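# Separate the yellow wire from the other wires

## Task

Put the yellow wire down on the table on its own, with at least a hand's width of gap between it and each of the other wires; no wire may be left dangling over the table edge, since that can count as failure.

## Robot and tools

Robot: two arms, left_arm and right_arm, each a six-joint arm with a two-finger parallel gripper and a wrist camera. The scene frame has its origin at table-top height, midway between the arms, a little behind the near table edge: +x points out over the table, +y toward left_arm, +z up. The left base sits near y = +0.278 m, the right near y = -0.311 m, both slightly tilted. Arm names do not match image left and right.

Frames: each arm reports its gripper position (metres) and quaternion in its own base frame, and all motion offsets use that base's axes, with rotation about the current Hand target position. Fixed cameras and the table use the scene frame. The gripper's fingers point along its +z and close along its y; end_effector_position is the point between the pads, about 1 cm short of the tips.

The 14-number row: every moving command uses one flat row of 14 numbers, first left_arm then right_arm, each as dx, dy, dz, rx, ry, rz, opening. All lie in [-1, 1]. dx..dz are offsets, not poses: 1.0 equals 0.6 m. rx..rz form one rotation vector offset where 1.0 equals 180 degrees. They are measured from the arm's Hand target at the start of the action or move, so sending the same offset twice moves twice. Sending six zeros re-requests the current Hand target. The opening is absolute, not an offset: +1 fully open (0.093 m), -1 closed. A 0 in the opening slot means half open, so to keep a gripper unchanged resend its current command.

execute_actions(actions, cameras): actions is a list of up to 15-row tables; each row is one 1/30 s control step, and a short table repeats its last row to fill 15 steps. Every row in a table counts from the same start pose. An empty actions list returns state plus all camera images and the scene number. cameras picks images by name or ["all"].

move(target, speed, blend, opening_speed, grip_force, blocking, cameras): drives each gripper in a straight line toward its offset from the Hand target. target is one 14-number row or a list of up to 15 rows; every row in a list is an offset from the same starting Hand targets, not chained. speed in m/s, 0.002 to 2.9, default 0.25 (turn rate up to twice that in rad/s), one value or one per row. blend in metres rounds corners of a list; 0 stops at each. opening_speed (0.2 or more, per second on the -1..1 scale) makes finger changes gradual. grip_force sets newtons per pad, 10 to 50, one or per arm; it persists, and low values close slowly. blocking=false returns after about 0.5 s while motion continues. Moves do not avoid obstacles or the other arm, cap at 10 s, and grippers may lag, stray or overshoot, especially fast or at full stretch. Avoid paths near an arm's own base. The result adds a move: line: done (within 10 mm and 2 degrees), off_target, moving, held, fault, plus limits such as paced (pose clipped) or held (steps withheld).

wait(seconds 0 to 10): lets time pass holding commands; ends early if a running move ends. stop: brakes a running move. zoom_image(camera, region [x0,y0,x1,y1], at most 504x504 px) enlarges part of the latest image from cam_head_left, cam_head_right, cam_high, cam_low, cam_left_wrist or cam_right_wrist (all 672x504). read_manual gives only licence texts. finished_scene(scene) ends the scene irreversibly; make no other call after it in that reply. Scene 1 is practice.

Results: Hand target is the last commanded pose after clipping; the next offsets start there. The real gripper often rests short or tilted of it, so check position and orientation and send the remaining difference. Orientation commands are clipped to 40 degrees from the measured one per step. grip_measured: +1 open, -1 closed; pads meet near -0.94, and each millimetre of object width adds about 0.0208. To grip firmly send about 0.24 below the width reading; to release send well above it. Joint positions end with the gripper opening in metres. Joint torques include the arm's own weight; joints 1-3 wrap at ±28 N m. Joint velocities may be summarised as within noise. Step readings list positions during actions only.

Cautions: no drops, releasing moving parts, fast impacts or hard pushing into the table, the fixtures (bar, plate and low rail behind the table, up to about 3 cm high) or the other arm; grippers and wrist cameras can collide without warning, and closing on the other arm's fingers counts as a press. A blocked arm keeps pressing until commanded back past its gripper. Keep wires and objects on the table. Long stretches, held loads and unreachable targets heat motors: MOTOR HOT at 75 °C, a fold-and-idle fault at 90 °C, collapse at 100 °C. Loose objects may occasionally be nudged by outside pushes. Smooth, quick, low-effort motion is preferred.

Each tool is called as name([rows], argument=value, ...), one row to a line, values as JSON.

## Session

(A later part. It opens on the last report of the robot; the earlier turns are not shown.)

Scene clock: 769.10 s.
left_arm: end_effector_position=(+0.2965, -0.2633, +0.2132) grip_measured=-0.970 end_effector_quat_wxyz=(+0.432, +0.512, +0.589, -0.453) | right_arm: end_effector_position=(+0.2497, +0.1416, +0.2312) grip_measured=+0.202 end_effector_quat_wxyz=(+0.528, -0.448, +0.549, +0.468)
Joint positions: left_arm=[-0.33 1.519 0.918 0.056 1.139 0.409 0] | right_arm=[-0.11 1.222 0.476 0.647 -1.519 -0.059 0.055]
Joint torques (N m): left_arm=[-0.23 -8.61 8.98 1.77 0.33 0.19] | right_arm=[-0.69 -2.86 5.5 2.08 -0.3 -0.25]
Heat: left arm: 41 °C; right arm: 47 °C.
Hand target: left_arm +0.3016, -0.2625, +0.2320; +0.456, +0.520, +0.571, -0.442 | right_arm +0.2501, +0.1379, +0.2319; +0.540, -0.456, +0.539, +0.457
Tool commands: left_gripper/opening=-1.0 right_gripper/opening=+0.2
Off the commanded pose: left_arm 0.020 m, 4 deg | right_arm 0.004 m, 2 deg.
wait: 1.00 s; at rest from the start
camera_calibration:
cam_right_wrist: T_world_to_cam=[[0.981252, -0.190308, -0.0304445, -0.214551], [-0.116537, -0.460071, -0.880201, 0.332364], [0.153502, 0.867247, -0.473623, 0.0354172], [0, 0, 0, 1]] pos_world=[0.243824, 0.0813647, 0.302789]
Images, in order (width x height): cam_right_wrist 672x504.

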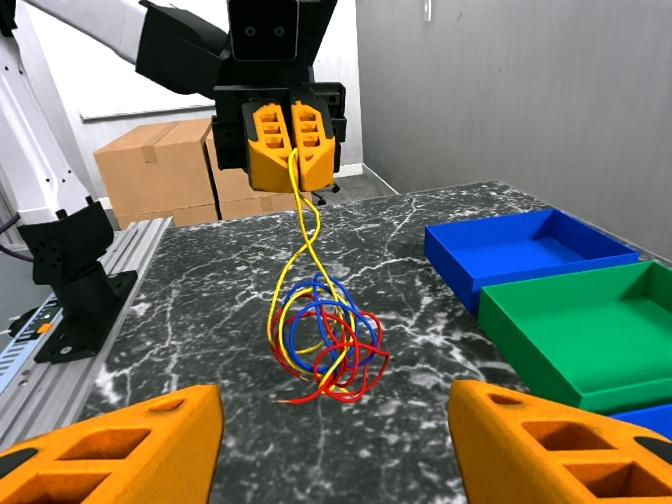

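execute_actions([
  [[0,0,0.15,0,0,0,-1,0,0,0,0,0,0,0.2]],
  [[0,0,-0.15,0,0,0,-1,0,0,0,0,0,0,0.2]],
  [[0,0,0.15,0,0,0,-1,0,0,0,0,0,0,0.2]],
  [[0,0,-0.15,0,0,0,-1,0,0,0,0,0,0,0.2]],
  [[0,0,0.15,0,0,0,-1,0,0,0,0,0,0,0.2]],
  [[0,0,-0.15,0,0,0,-1,0,0,0,0,0,0,0.2]],
  [[0,0,0.15,0,0,0,-1,0,0,0,0,0,0,0.2]],
  [[0,0,-0.15,0,0,0,-1,0,0,0,0,0,0,0.2]],
  [[0,0,0.15,0,0,0,-1,0,0,0,0,0,0,0.2]],
], cameras=["cam_right_wrist"])

zoom_image(camera="cam_right_wrist", region=[200, 80, 430, 400])

Scene clock: 833.60 s.
left_arm: end_effector_position=(+0.2964, -0.2643, +0.3213) grip_measured=-0.970 end_effector_quat_wxyz=(+0.459, +0.520, +0.566, -0.446) | right_arm: end_effector_position=(+0.2497, +0.1416, +0.2312) grip_measured=+0.202 end_effector_quat_wxyz=(+0.528, -0.448, +0.549, +0.468)
Joint positions: left_arm=[-0.332 1.437 1.232 -0.246 1.144 0.387 0] | right_arm=[-0.11 1.222 0.476 0.647 -1.519 -0.059 0.055]
Joint torques (N m): left_arm=[-0.1 -4.85 9.24 1.35 0.23 0.28] | right_arm=[-0.69 -2.82 5.39 2.15 -0.32 -0.21]
Heat: left arm: 43 °C; right arm: 47 °C.
Hand target: left_arm +0.3016, -0.2625, +0.3220; +0.456, +0.520, +0.571, -0.442 | right_arm +0.2501, +0.1379, +0.2319; +0.540, -0.456, +0.539, +0.457
Off the commanded pose: left_arm 0.005 m, 1 deg | right_arm 0.004 m, 2 deg.
Step readings (end_effector_position of left_arm | right_arm):
0: (+0.2965, -0.2633, +0.2132) | (+0.2497, +0.1416, +0.2312)
1: (+0.2965, -0.2633, +0.2170) | (+0.2497, +0.1416, +0.2312)
2: (+0.2978, -0.2637, +0.2276) | (+0.2497, +0.1416, +0.2312)
4: (+0.3021, -0.2652, +0.2666) | (+0.2497, +0.1416, +0.2312)
8: (+0.3032, -0.2656, +0.3298) | (+0.2497, +0.1416, +0.2312)
15: (+0.2995, -0.2643, +0.3261) | (+0.2497, +0.1416, +0.2312)
16: (+0.2993, -0.2643, +0.3188) | (+0.2497, +0.1416, +0.2312)
17: (+0.2972, -0.2630, +0.3055) | (+0.2497, +0.1416, +0.2312)
19: (+0.2916, -0.2618, +0.2603) | (+0.2497, +0.1416, +0.2312)
23: (+0.2885, -0.2607, +0.2087) | (+0.2497, +0.1416, +0.2312)
30: (+0.2943, -0.2627, +0.2170) | (+0.2497, +0.1416, +0.2312)
31: (+0.2947, -0.2628, +0.2209) | (+0.2497, +0.1416, +0.2312)
32: (+0.2964, -0.2634, +0.2312) | (+0.2497, +0.1416, +0.2312)
34: (+0.3013, -0.2651, +0.2678) | (+0.2497, +0.1416, +0.2312)
38: (+0.3025, -0.2655, +0.3263) | (+0.2497, +0.1416, +0.2312)
45: (+0.2993, -0.2644, +0.3259) | (+0.2497, +0.1416, +0.2312)
46: (+0.2988, -0.2643, +0.3194) | (+0.2497, +0.1416, +0.2312)
47: (+0.2961, -0.2634, +0.3062) | (+0.2497, +0.1416, +0.2312)
49: (+0.2913, -0.2618, +0.2613) | (+0.2497, +0.1416, +0.2312)
53: (+0.2878, -0.2606, +0.2084) | (+0.2497, +0.1416, +0.2312)
60: (+0.2942, -0.2628, +0.2167) | (+0.2497, +0.1416, +0.2312)
61: (+0.2946, -0.2629, +0.2216) | (+0.2497, +0.1416, +0.2312)
62: (+0.2963, -0.2635, +0.2320) | (+0.2497, +0.1416, +0.2312)
64: (+0.3008, -0.2651, +0.2687) | (+0.2497, +0.1416, +0.2312)
68: (+0.3023, -0.2656, +0.3268) | (+0.2497, +0.1416, +0.2312)
75: (+0.2989, -0.2644, +0.3254) | (+0.2497, +0.1416, +0.2312)
76: (+0.2983, -0.2642, +0.3189) | (+0.2497, +0.1416, +0.2312)
77: (+0.2957, -0.2634, +0.3045) | (+0.2497, +0.1416, +0.2312)
79: (+0.2908, -0.2617, +0.2592) | (+0.2497, +0.1416, +0.2312)
83: (+0.2876, -0.2606, +0.2085) | (+0.2497, +0.1416, +0.2312)
90: (+0.2940, -0.2628, +0.2174) | (+0.2497, +0.1416, +0.2312)
91: (+0.2946, -0.2630, +0.2224) | (+0.2497, +0.1416, +0.2312)
92: (+0.2963, -0.2636, +0.2335) | (+0.2497, +0.1416, +0.2312)
94: (+0.3007, -0.2651, +0.2704) | (+0.2497, +0.1416, +0.2312)
98: (+0.3018, -0.2655, +0.3274) | (+0.2497, +0.1416, +0.2312)
105: (+0.2987, -0.2644, +0.3253) | (+0.2497, +0.1416, +0.2312)
106: (+0.2981, -0.2642, +0.3192) | (+0.2497, +0.1416, +0.2312)
107: (+0.2956, -0.2634, +0.3049) | (+0.2497, +0.1416, +0.2312)
109: (+0.2905, -0.2622, +0.2597) | (+0.2497, +0.1416, +0.2312)
113: (+0.2876, -0.2606, +0.2085) | (+0.2497, +0.1416, +0.2312)
120: (+0.2935, -0.2633, +0.2174) | (+0.2497, +0.1416, +0.2312)
121: (+0.2940, -0.2634, +0.2218) | (+0.2497, +0.1416, +0.2312)
122: (+0.2957, -0.2640, +0.2321) | (+0.2497, +0.1416, +0.2312)
124: (+0.3003, -0.2656, +0.2689) | (+0.2497, +0.1416, +0.2312)
128: (+0.3013, -0.2659, +0.3269) | (+0.2497, +0.1416, +0.2312)
135: (+0.2983, -0.2649, +0.3255) | (+0.2497, +0.1416, +0.2312)
camera_calibration:
cam_right_wrist: T_world_to_cam=[[0.981252, -0.190308, -0.0304445, -0.214551], [-0.116537, -0.460071, -0.880201, 0.332364], [0.153502, 0.867247, -0.473623, 0.0354172], [0, 0, 0, 1]] pos_world=[0.243824, 0.0813647, 0.302789]
Images, in order (width x height): cam_right_wrist 672x504.

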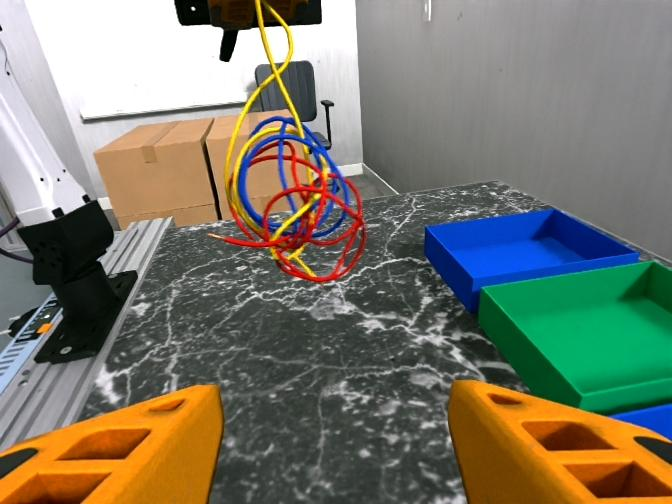

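Scaled by 1.575 from the camera's 672x504 image, which has a finer 960x720 frame.

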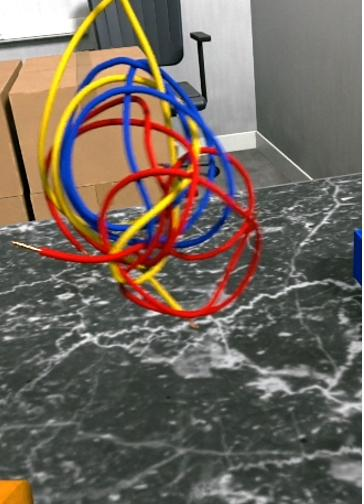

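move(target=[0,0,-0.09,0,0,0,-1,-0.02,0.1,0.02,0,0,0,0.2], speed=0.2, cameras=[])

wait(seconds=1.5, cameras=["cam_right_wrist"])

zoom_image(camera="cam_right_wrist", region=[180, 90, 420, 330])

Scene clock: 848.67 s.
left_arm: end_effector_position=(+0.2955, -0.2639, +0.2679) grip_measured=-0.970 end_effector_quat_wxyz=(+0.441, +0.518, +0.578, -0.450) | right_arm: end_effector_position=(+0.2398, +0.1977, +0.2383) grip_measured=+0.202 end_effector_quat_wxyz=(+0.528, -0.455, +0.548, +0.463)
Joint positions: left_arm=[-0.332 1.461 1.074 -0.133 1.144 0.414 0] | right_arm=[0.146 1.165 0.463 0.658 -1.266 -0.015 0.055]
Joint torques (N m): left_arm=[-0.16 -5.63 6.3 2.04 0.26 0.19] | right_arm=[1.14 -4.25 5.61 2.44 -0.02 0.13]
Heat: left arm: 42 °C; right arm: 47 °C.
Hand target: left_arm +0.3016, -0.2625, +0.2680; +0.456, +0.520, +0.571, -0.442 | right_arm +0.2381, +0.1979, +0.2439; +0.540, -0.456, +0.539, +0.457
Off the commanded pose: left_arm 0.006 m, 2 deg | right_arm 0.006 m, 2 deg.
move: done
No camera images: "cameras" was empty.

Scene clock: 850.17 s.
left_arm: end_effector_position=(+0.2955, -0.2639, +0.2679) grip_measured=-0.970 end_effector_quat_wxyz=(+0.441, +0.518, +0.578, -0.450) | right_arm: end_effector_position=(+0.2398, +0.1977, +0.2383) grip_measured=+0.202 end_effector_quat_wxyz=(+0.528, -0.455, +0.548, +0.463)
Joint positions: left_arm=[-0.332 1.461 1.074 -0.133 1.144 0.414 0] | right_arm=[0.146 1.165 0.463 0.658 -1.266 -0.015 0.055]
Joint torques (N m): left_arm=[-0.09 -5.7 6.26 2.04 0.27 0.2] | right_arm=[1.09 -4.38 5.46 2.43 0.07 0.15]
Heat: left arm: 42 °C; right arm: 47 °C.
Hand target: left_arm +0.3016, -0.2625, +0.2680; +0.456, +0.520, +0.571, -0.442 | right_arm +0.2381, +0.1979, +0.2438; +0.540, -0.456, +0.539, +0.457
Tool commands: left_gripper/opening=-1.0 right_gripper/opening=+0.2
Off the commanded pose: left_arm 0.006 m, 2 deg | right_arm 0.006 m, 2 deg.
wait: 1.50 s; at rest by 0.17 s
camera_calibration:
cam_right_wrist: T_world_to_cam=[[0.982173, -0.187248, -0.0165715, -0.198145], [-0.104253, -0.469233, -0.876899, 0.361429], [0.156422, 0.862994, -0.480389, -0.00657736], [0, 0, 0, 1]] pos_world=[0.233321, 0.138168, 0.310493]
Images, in order (width x height): cam_right_wrist 672x504.

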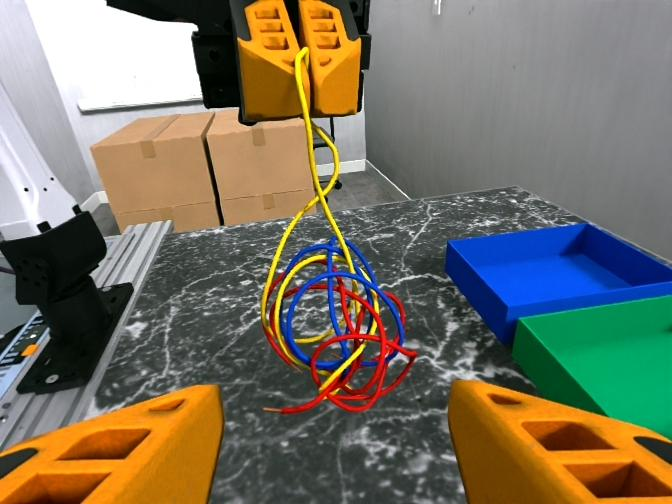

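Scaled by 2.100 from the camera's 672x504 image, which has a finer 960x720 frame.

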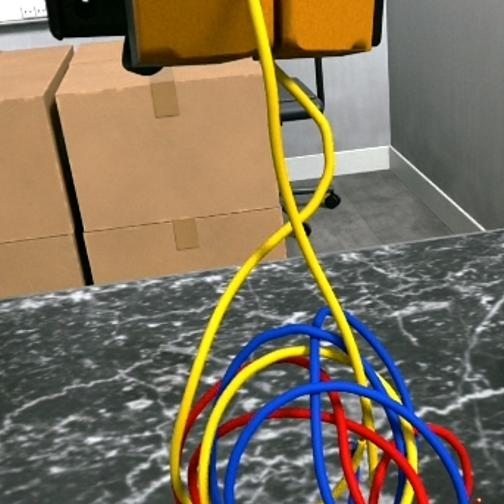

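zoom_image(camera="cam_right_wrist", region=[240, 220, 440, 430])

Scaled by 2.400 from the camera's 672x504 image, which has a finer 960x720 frame.

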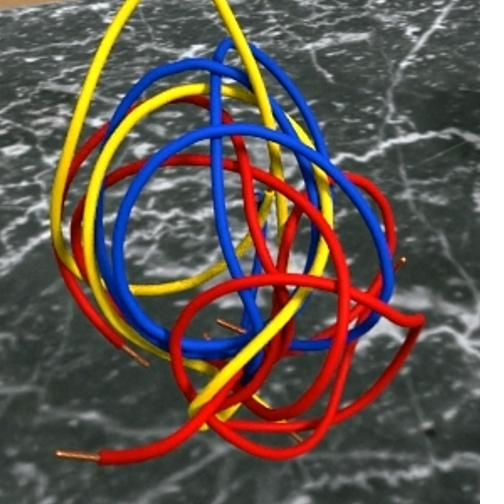

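zoom_image(camera="cam_right_wrist", region=[290, 330, 380, 420])

zoom_image(camera="cam_right_wrist", region=[290, 240, 390, 340])

Scaled by 5.600 from the camera's 672x504 image, which has a finer 960x720 frame.

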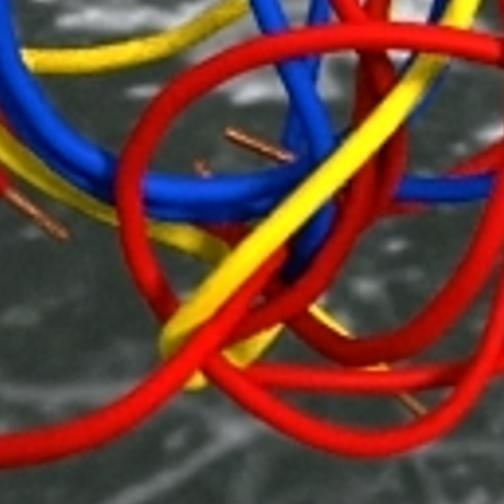

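Scaled by 5.040 from the camera's 672x504 image, which has a finer 960x720 frame.

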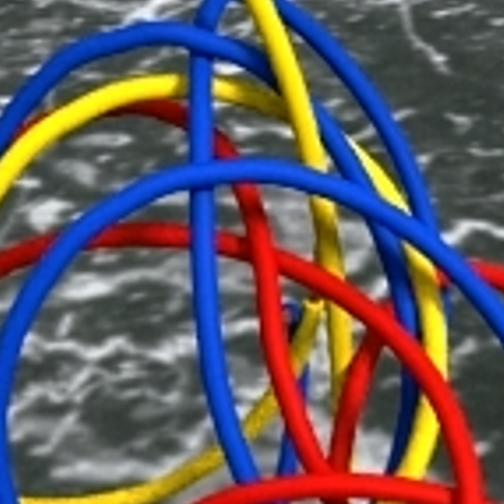

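move([
  [-0.13,0,-0.15,0,0,0,-1,0,-0.03,0,0,0,0,0.2],
  [-0.26,0,0,0,0,0,-1,0,-0.06,0,0,0,0,0.2],
  [-0.13,0,0.15,0,0,0,-1,0,-0.1,0,0,0,0,0.2],
  [0,0,0,0,0,0,-1,0,-0.1,0,0,0,0,0.2],
  [-0.13,0,-0.15,0,0,0,-1,0,-0.1,0,0,0,0,0.2],
  [-0.26,0,0,0,0,0,-1,0,-0.1,0,0,0,0,0.2],
  [-0.13,0,0.15,0,0,0,-1,0,-0.1,0,0,0,0,0.2],
  [0,0,0,0,0,0,-1,0,-0.1,0,0,0,0,0.2],
  [-0.13,0,-0.15,0,0,0,-1,0,-0.1,0,0,0,0,0.2],
  [-0.26,0,0,0,0,0,-1,0,-0.1,0,0,0,0,0.2],
  [-0.13,0,0.15,0,0,0,-1,0,-0.1,0,0,0,0,0.2],
  [0,0,0,0,0,0,-1,0,-0.1,0,0,0,0,0.2],
], speed=1.4, blend=[0.06,0.06,0.06,0.06,0.06,0.06,0.06,0.06,0.06,0.06,0.06,0], cameras=[])

wait(seconds=1.0, cameras=["cam_right_wrist"])

zoom_image(camera="cam_right_wrist", region=[200, 120, 440, 400])

Scene clock: 992.80 s.
left_arm: end_effector_position=(+0.2979, -0.2628, +0.2535) grip_measured=-0.970 end_effector_quat_wxyz=(+0.434, +0.508, +0.595, -0.447) | right_arm: end_effector_position=(+0.2397, +0.1411, +0.2396) grip_measured=+0.202 end_effector_quat_wxyz=(+0.532, -0.451, +0.546, +0.465)
Joint positions: left_arm=[-0.332 1.467 1.039 -0.109 1.118 0.398 0] | right_arm=[-0.118 1.159 0.457 0.658 -1.527 -0.015 0.055]
Joint torques (N m): left_arm=[-0.03 -6.5 8.94 1.89 0.51 0.29] | right_arm=[-0.7 -4.23 5.96 1.93 -0.28 -0.03]
Motor temperatures (°C): left_arm=[25 34 39 42 25 28 29] | right_arm=[24 32 38 48 26 25 26]
Heat: left arm: 42 °C; right arm: 48 °C.
Hand target: left_arm +0.3016, -0.2625, +0.2680; +0.456, +0.520, +0.571, -0.442 | right_arm +0.2381, +0.1379, +0.2439; +0.540, -0.456, +0.539, +0.457
Off the commanded pose: left_arm 0.015 m, 4 deg | right_arm 0.006 m, 2 deg.
move: off_target (left_arm); blend cut to 0.0595 m at target 1, 0.0595 m at target 2, 0.0595 m at target 3, 0.0595 m at target 4, 0.0595 m at target 5, 0.0595 m at target 6, 0.0595 m at target 7, 0.0595 m at target 8, 0.0595 m at target 9, 0.0595 m at target 10, 0.0595 m at target 11
No camera images: "cameras" was empty.

Scene clock: 993.80 s.
left_arm: end_effector_position=(+0.2978, -0.2628, +0.2536) grip_measured=-0.970 end_effector_quat_wxyz=(+0.434, +0.508, +0.595, -0.447) | right_arm: end_effector_position=(+0.2397, +0.1411, +0.2396) grip_measured=+0.202 end_effector_quat_wxyz=(+0.532, -0.451, +0.546, +0.465)
Joint positions: left_arm=[-0.332 1.467 1.039 -0.109 1.119 0.399 0] | right_arm=[-0.118 1.159 0.457 0.658 -1.527 -0.015 0.055]
Joint torques (N m): left_arm=[-0.03 -6.52 8.9 1.9 0.5 0.3] | right_arm=[-0.85 -4.11 5.94 1.93 -0.23 -0.03]
Heat: left arm: 42 °C; right arm: 48 °C.
Hand target: left_arm +0.3016, -0.2625, +0.2680; +0.456, +0.520, +0.571, -0.442 | right_arm +0.2381, +0.1379, +0.2439; +0.540, -0.456, +0.539, +0.457
Tool commands: left_gripper/opening=-1.0 right_gripper/opening=+0.2
Off the commanded pose: left_arm 0.015 m, 4 deg | right_arm 0.006 m, 2 deg.
wait: 1.00 s; at rest by 0.17 s
camera_calibration:
cam_right_wrist: T_world_to_cam=[[0.9815, -0.190531, -0.0188744, -0.207456], [-0.106049, -0.458914, -0.882129, 0.336122], [0.159411, 0.867811, -0.47063, 0.0391329], [0, 0, 0, 1]] pos_world=[0.233025, 0.0807644, 0.311004]
Images, in order (width x height): cam_right_wrist 672x504.

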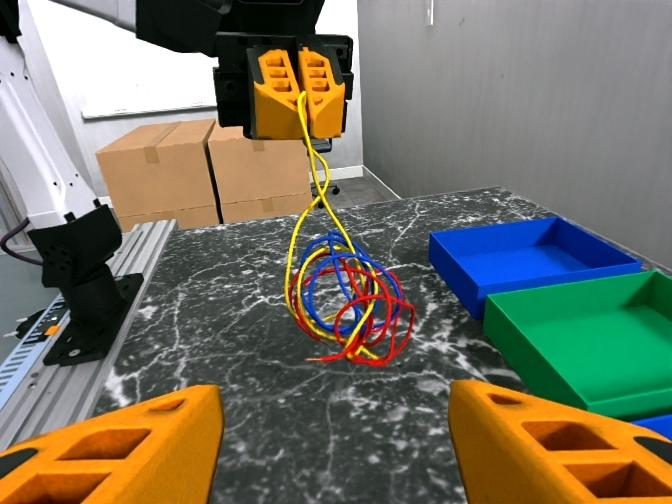

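Scaled by 1.800 from the camera's 672x504 image, which has a finer 960x720 frame.

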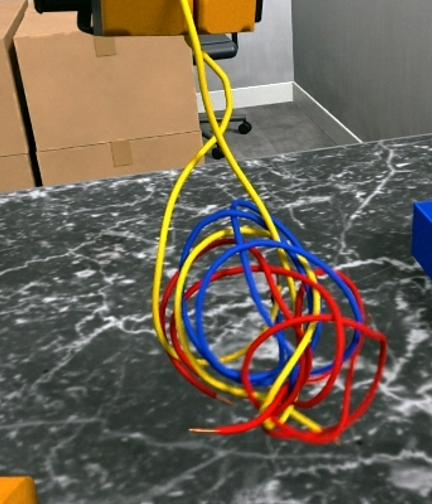

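execute_actions([
  [[-0.03,0,0.1,0,0,0,-1,0,0,0,0,0,0,0.2],[-0.1,0,0.16,0,0,0,-1,0,0,0,0,0,0,0.2],[-0.18,0,0.16,0,0,0,-1,0,0,0,0,0,0,0.2],[-0.25,0,0.1,0,0,0,-1,0,0,0,0,0,0,0.2],[-0.28,0,0,0,0,0,-1,0,0,0,0,0,0,0.2],[-0.25,0,-0.1,0,0,0,-1,0,0,0,0,0,0,0.2],[-0.18,0,-0.16,0,0,0,-1,0,0,0,0,0,0,0.2],[-0.1,0,-0.16,0,0,0,-1,0,0,0,0,0,0,0.2],[-0.03,0,-0.1,0,0,0,-1,0,0,0,0,0,0,0.2],[0,0,0,0,0,0,-1,0,0,0,0,0,0,0.2],[-0.03,0,0.1,0,0,0,-1,0,0,0,0,0,0,0.2],[-0.1,0,0.16,0,0,0,-1,0,0,0,0,0,0,0.2],[-0.18,0,0.16,0,0,0,-1,0,0,0,0,0,0,0.2],[-0.25,0,0.1,0,0,0,-1,0,0,0,0,0,0,0.2],[-0.28,0,0,0,0,0,-1,0,0,0,0,0,0,0.2]],
  [[0.03,0,-0.1,0,0,0,-1,0,0,0,0,0,0,0.2],[0.1,0,-0.16,0,0,0,-1,0,0,0,0,0,0,0.2],[0.18,0,-0.16,0,0,0,-1,0,0,0,0,0,0,0.2],[0.25,0,-0.1,0,0,0,-1,0,0,0,0,0,0,0.2],[0.28,0,0,0,0,0,-1,0,0,0,0,0,0,0.2],[0.25,0,0.1,0,0,0,-1,0,0,0,0,0,0,0.2],[0.18,0,0.16,0,0,0,-1,0,0,0,0,0,0,0.2],[0.1,0,0.16,0,0,0,-1,0,0,0,0,0,0,0.2],[0.03,0,0.1,0,0,0,-1,0,0,0,0,0,0,0.2],[0,0,0,0,0,0,-1,0,0,0,0,0,0,0.2],[0.03,0,-0.1,0,0,0,-1,0,0,0,0,0,0,0.2],[0.1,0,-0.16,0,0,0,-1,0,0,0,0,0,0,0.2],[0.18,0,-0.16,0,0,0,-1,0,0,0,0,0,0,0.2],[0.25,0,-0.1,0,0,0,-1,0,0,0,0,0,0,0.2],[0.28,0,0,0,0,0,-1,0,0,0,0,0,0,0.2]],
  [[-0.03,0,0.1,0,0,0,-1,0,0,0,0,0,0,0.2],[-0.1,0,0.16,0,0,0,-1,0,0,0,0,0,0,0.2],[-0.18,0,0.16,0,0,0,-1,0,0,0,0,0,0,0.2],[-0.25,0,0.1,0,0,0,-1,0,0,0,0,0,0,0.2],[-0.28,0,0,0,0,0,-1,0,0,0,0,0,0,0.2],[-0.25,0,-0.1,0,0,0,-1,0,0,0,0,0,0,0.2],[-0.18,0,-0.16,0,0,0,-1,0,0,0,0,0,0,0.2],[-0.1,0,-0.16,0,0,0,-1,0,0,0,0,0,0,0.2],[-0.03,0,-0.1,0,0,0,-1,0,0,0,0,0,0,0.2],[0,0,0,0,0,0,-1,0,0,0,0,0,0,0.2],[-0.03,0,0.1,0,0,0,-1,0,0,0,0,0,0,0.2],[-0.1,0,0.16,0,0,0,-1,0,0,0,0,0,0,0.2],[-0.18,0,0.16,0,0,0,-1,0,0,0,0,0,0,0.2],[-0.25,0,0.1,0,0,0,-1,0,0,0,0,0,0,0.2],[-0.28,0,0,0,0,0,-1,0,0,0,0,0,0,0.2]],
  [[0.03,0,-0.1,0,0,0,-1,0,0,0,0,0,0,0.2],[0.1,0,-0.16,0,0,0,-1,0,0,0,0,0,0,0.2],[0.18,0,-0.16,0,0,0,-1,0,0,0,0,0,0,0.2],[0.25,0,-0.1,0,0,0,-1,0,0,0,0,0,0,0.2],[0.28,0,0,0,0,0,-1,0,0,0,0,0,0,0.2],[0.25,0,0.1,0,0,0,-1,0,0,0,0,0,0,0.2],[0.22,0,0.12,0,0,0,-1,0,0,0,0,0,0,0.2],[0.2,0,0.1,0,0,0,-1,0,0,0,0,0,0,0.2],[0.2,0,0.06,0,0,0,-1,0,0,0,0,0,0,0.2],[0.2,0,0.03,0,0,0,-1,0,0,0,0,0,0,0.2]],
], cameras=[])

wait(seconds=1.5, cameras=["cam_right_wrist"])

zoom_image(camera="cam_right_wrist", region=[180, 120, 440, 420])

Scene clock: 1037.17 s.
left_arm: end_effector_position=(+0.2522, -0.2638, +0.2935) grip_measured=-0.970 end_effector_quat_wxyz=(+0.467, +0.520, +0.562, -0.442) | right_arm: end_effector_position=(+0.2397, +0.1411, +0.2396) grip_measured=+0.202 end_effector_quat_wxyz=(+0.532, -0.451, +0.546, +0.465)
Joint positions: left_arm=[-0.387 1.263 0.964 -0.083 1.087 0.331 0] | right_arm=[-0.118 1.159 0.457 0.658 -1.527 -0.015 0.055]
Joint torques (N m): left_arm=[-0.32 -3.64 7.05 1.42 0.23 0.27] | right_arm=[-0.66 -4.03 5.81 1.94 -0.23 -0.02]
Heat: left arm: 43 °C; right arm: 46 °C.
Hand target: left_arm +0.2536, -0.2625, +0.2860; +0.456, +0.520, +0.571, -0.442 | right_arm +0.2381, +0.1379, +0.2439; +0.540, -0.456, +0.539, +0.457
Off the commanded pose: left_arm 0.008 m, 2 deg | right_arm 0.006 m, 2 deg.
Step readings (end_effector_position of left_arm | right_arm):
0: (+0.2978, -0.2628, +0.2536) | (+0.2397, +0.1411, +0.2396)
1: (+0.2973, -0.2627, +0.2564) | (+0.2397, +0.1411, +0.2396)
2: (+0.2940, -0.2629, +0.2626) | (+0.2397, +0.1411, +0.2396)
4: (+0.2623, -0.2670, +0.2901) | (+0.2397, +0.1411, +0.2396)
8: (+0.1625, -0.2684, +0.2722) | (+0.2397, +0.1411, +0.2396)
15: (+0.2075, -0.2594, +0.2919) | (+0.2397, +0.1411, +0.2396)
16: (+0.1781, -0.2634, +0.3003) | (+0.2397, +0.1411, +0.2396)
17: (+0.1578, -0.2641, +0.2962) | (+0.2397, +0.1411, +0.2396)
19: (+0.1758, -0.2552, +0.2517) | (+0.2397, +0.1411, +0.2396)
23: (+0.2566, -0.2418, +0.2488) | (+0.2397, +0.1411, +0.2396)
30: (+0.2096, -0.2487, +0.2305) | (+0.2397, +0.1411, +0.2396)
31: (+0.2395, -0.2423, +0.2238) | (+0.2397, +0.1411, +0.2396)
32: (+0.2567, -0.2397, +0.2308) | (+0.2397, +0.1411, +0.2396)
34: (+0.2406, -0.2511, +0.2760) | (+0.2397, +0.1411, +0.2396)
38: (+0.1608, -0.2618, +0.2788) | (+0.2397, +0.1411, +0.2396)
45: (+0.2144, -0.2580, +0.2916) | (+0.2397, +0.1411, +0.2396)
46: (+0.1838, -0.2628, +0.2994) | (+0.2397, +0.1411, +0.2396)
47: (+0.1636, -0.2642, +0.2956) | (+0.2397, +0.1411, +0.2396)
49: (+0.1807, -0.2561, +0.2525) | (+0.2397, +0.1411, +0.2396)
53: (+0.2652, -0.2421, +0.2446) | (+0.2397, +0.1411, +0.2396)
60: (+0.2533, -0.2640, +0.3016) | (+0.2397, +0.1411, +0.2396)
No camera images: "cameras" was empty.

Scene clock: 1038.67 s.
left_arm: end_effector_position=(+0.2522, -0.2638, +0.2934) grip_measured=-0.970 end_effector_quat_wxyz=(+0.467, +0.520, +0.562, -0.442) | right_arm: end_effector_position=(+0.2396, +0.1411, +0.2396) grip_measured=+0.202 end_effector_quat_wxyz=(+0.531, -0.451, +0.546, +0.465)
Joint positions: left_arm=[-0.387 1.263 0.964 -0.084 1.087 0.331 0] | right_arm=[-0.118 1.159 0.457 0.658 -1.527 -0.015 0.055]
Joint torques (N m): left_arm=[-0.32 -3.66 7.01 1.42 0.23 0.29] | right_arm=[-0.65 -4.22 5.9 1.88 -0.26 0]
Heat: left arm: 43 °C; right arm: 46 °C.
Hand target: left_arm +0.2536, -0.2625, +0.2859; +0.456, +0.520, +0.571, -0.442 | right_arm +0.2381, +0.1379, +0.2439; +0.540, -0.456, +0.539, +0.457
Tool commands: left_gripper/opening=-1.0 right_gripper/opening=+0.2
Off the commanded pose: left_arm 0.008 m, 2 deg | right_arm 0.006 m, 2 deg.
wait: 1.50 s; at rest by 0.17 s
camera_calibration:
cam_right_wrist: T_world_to_cam=[[0.981576, -0.190131, -0.0189343, -0.207388], [-0.105918, -0.458972, -0.882115, 0.336081], [0.159027, 0.867868, -0.470654, 0.0392408], [0, 0, 0, 1]] pos_world=[0.232924, 0.0807649, 0.311004]
Images, in order (width x height): cam_right_wrist 672x504.

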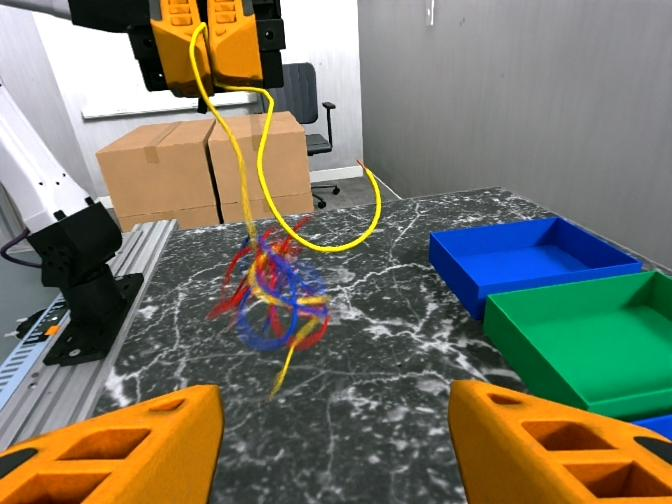

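Scaled by 1.680 from the camera's 672x504 image, which has a finer 960x720 frame.

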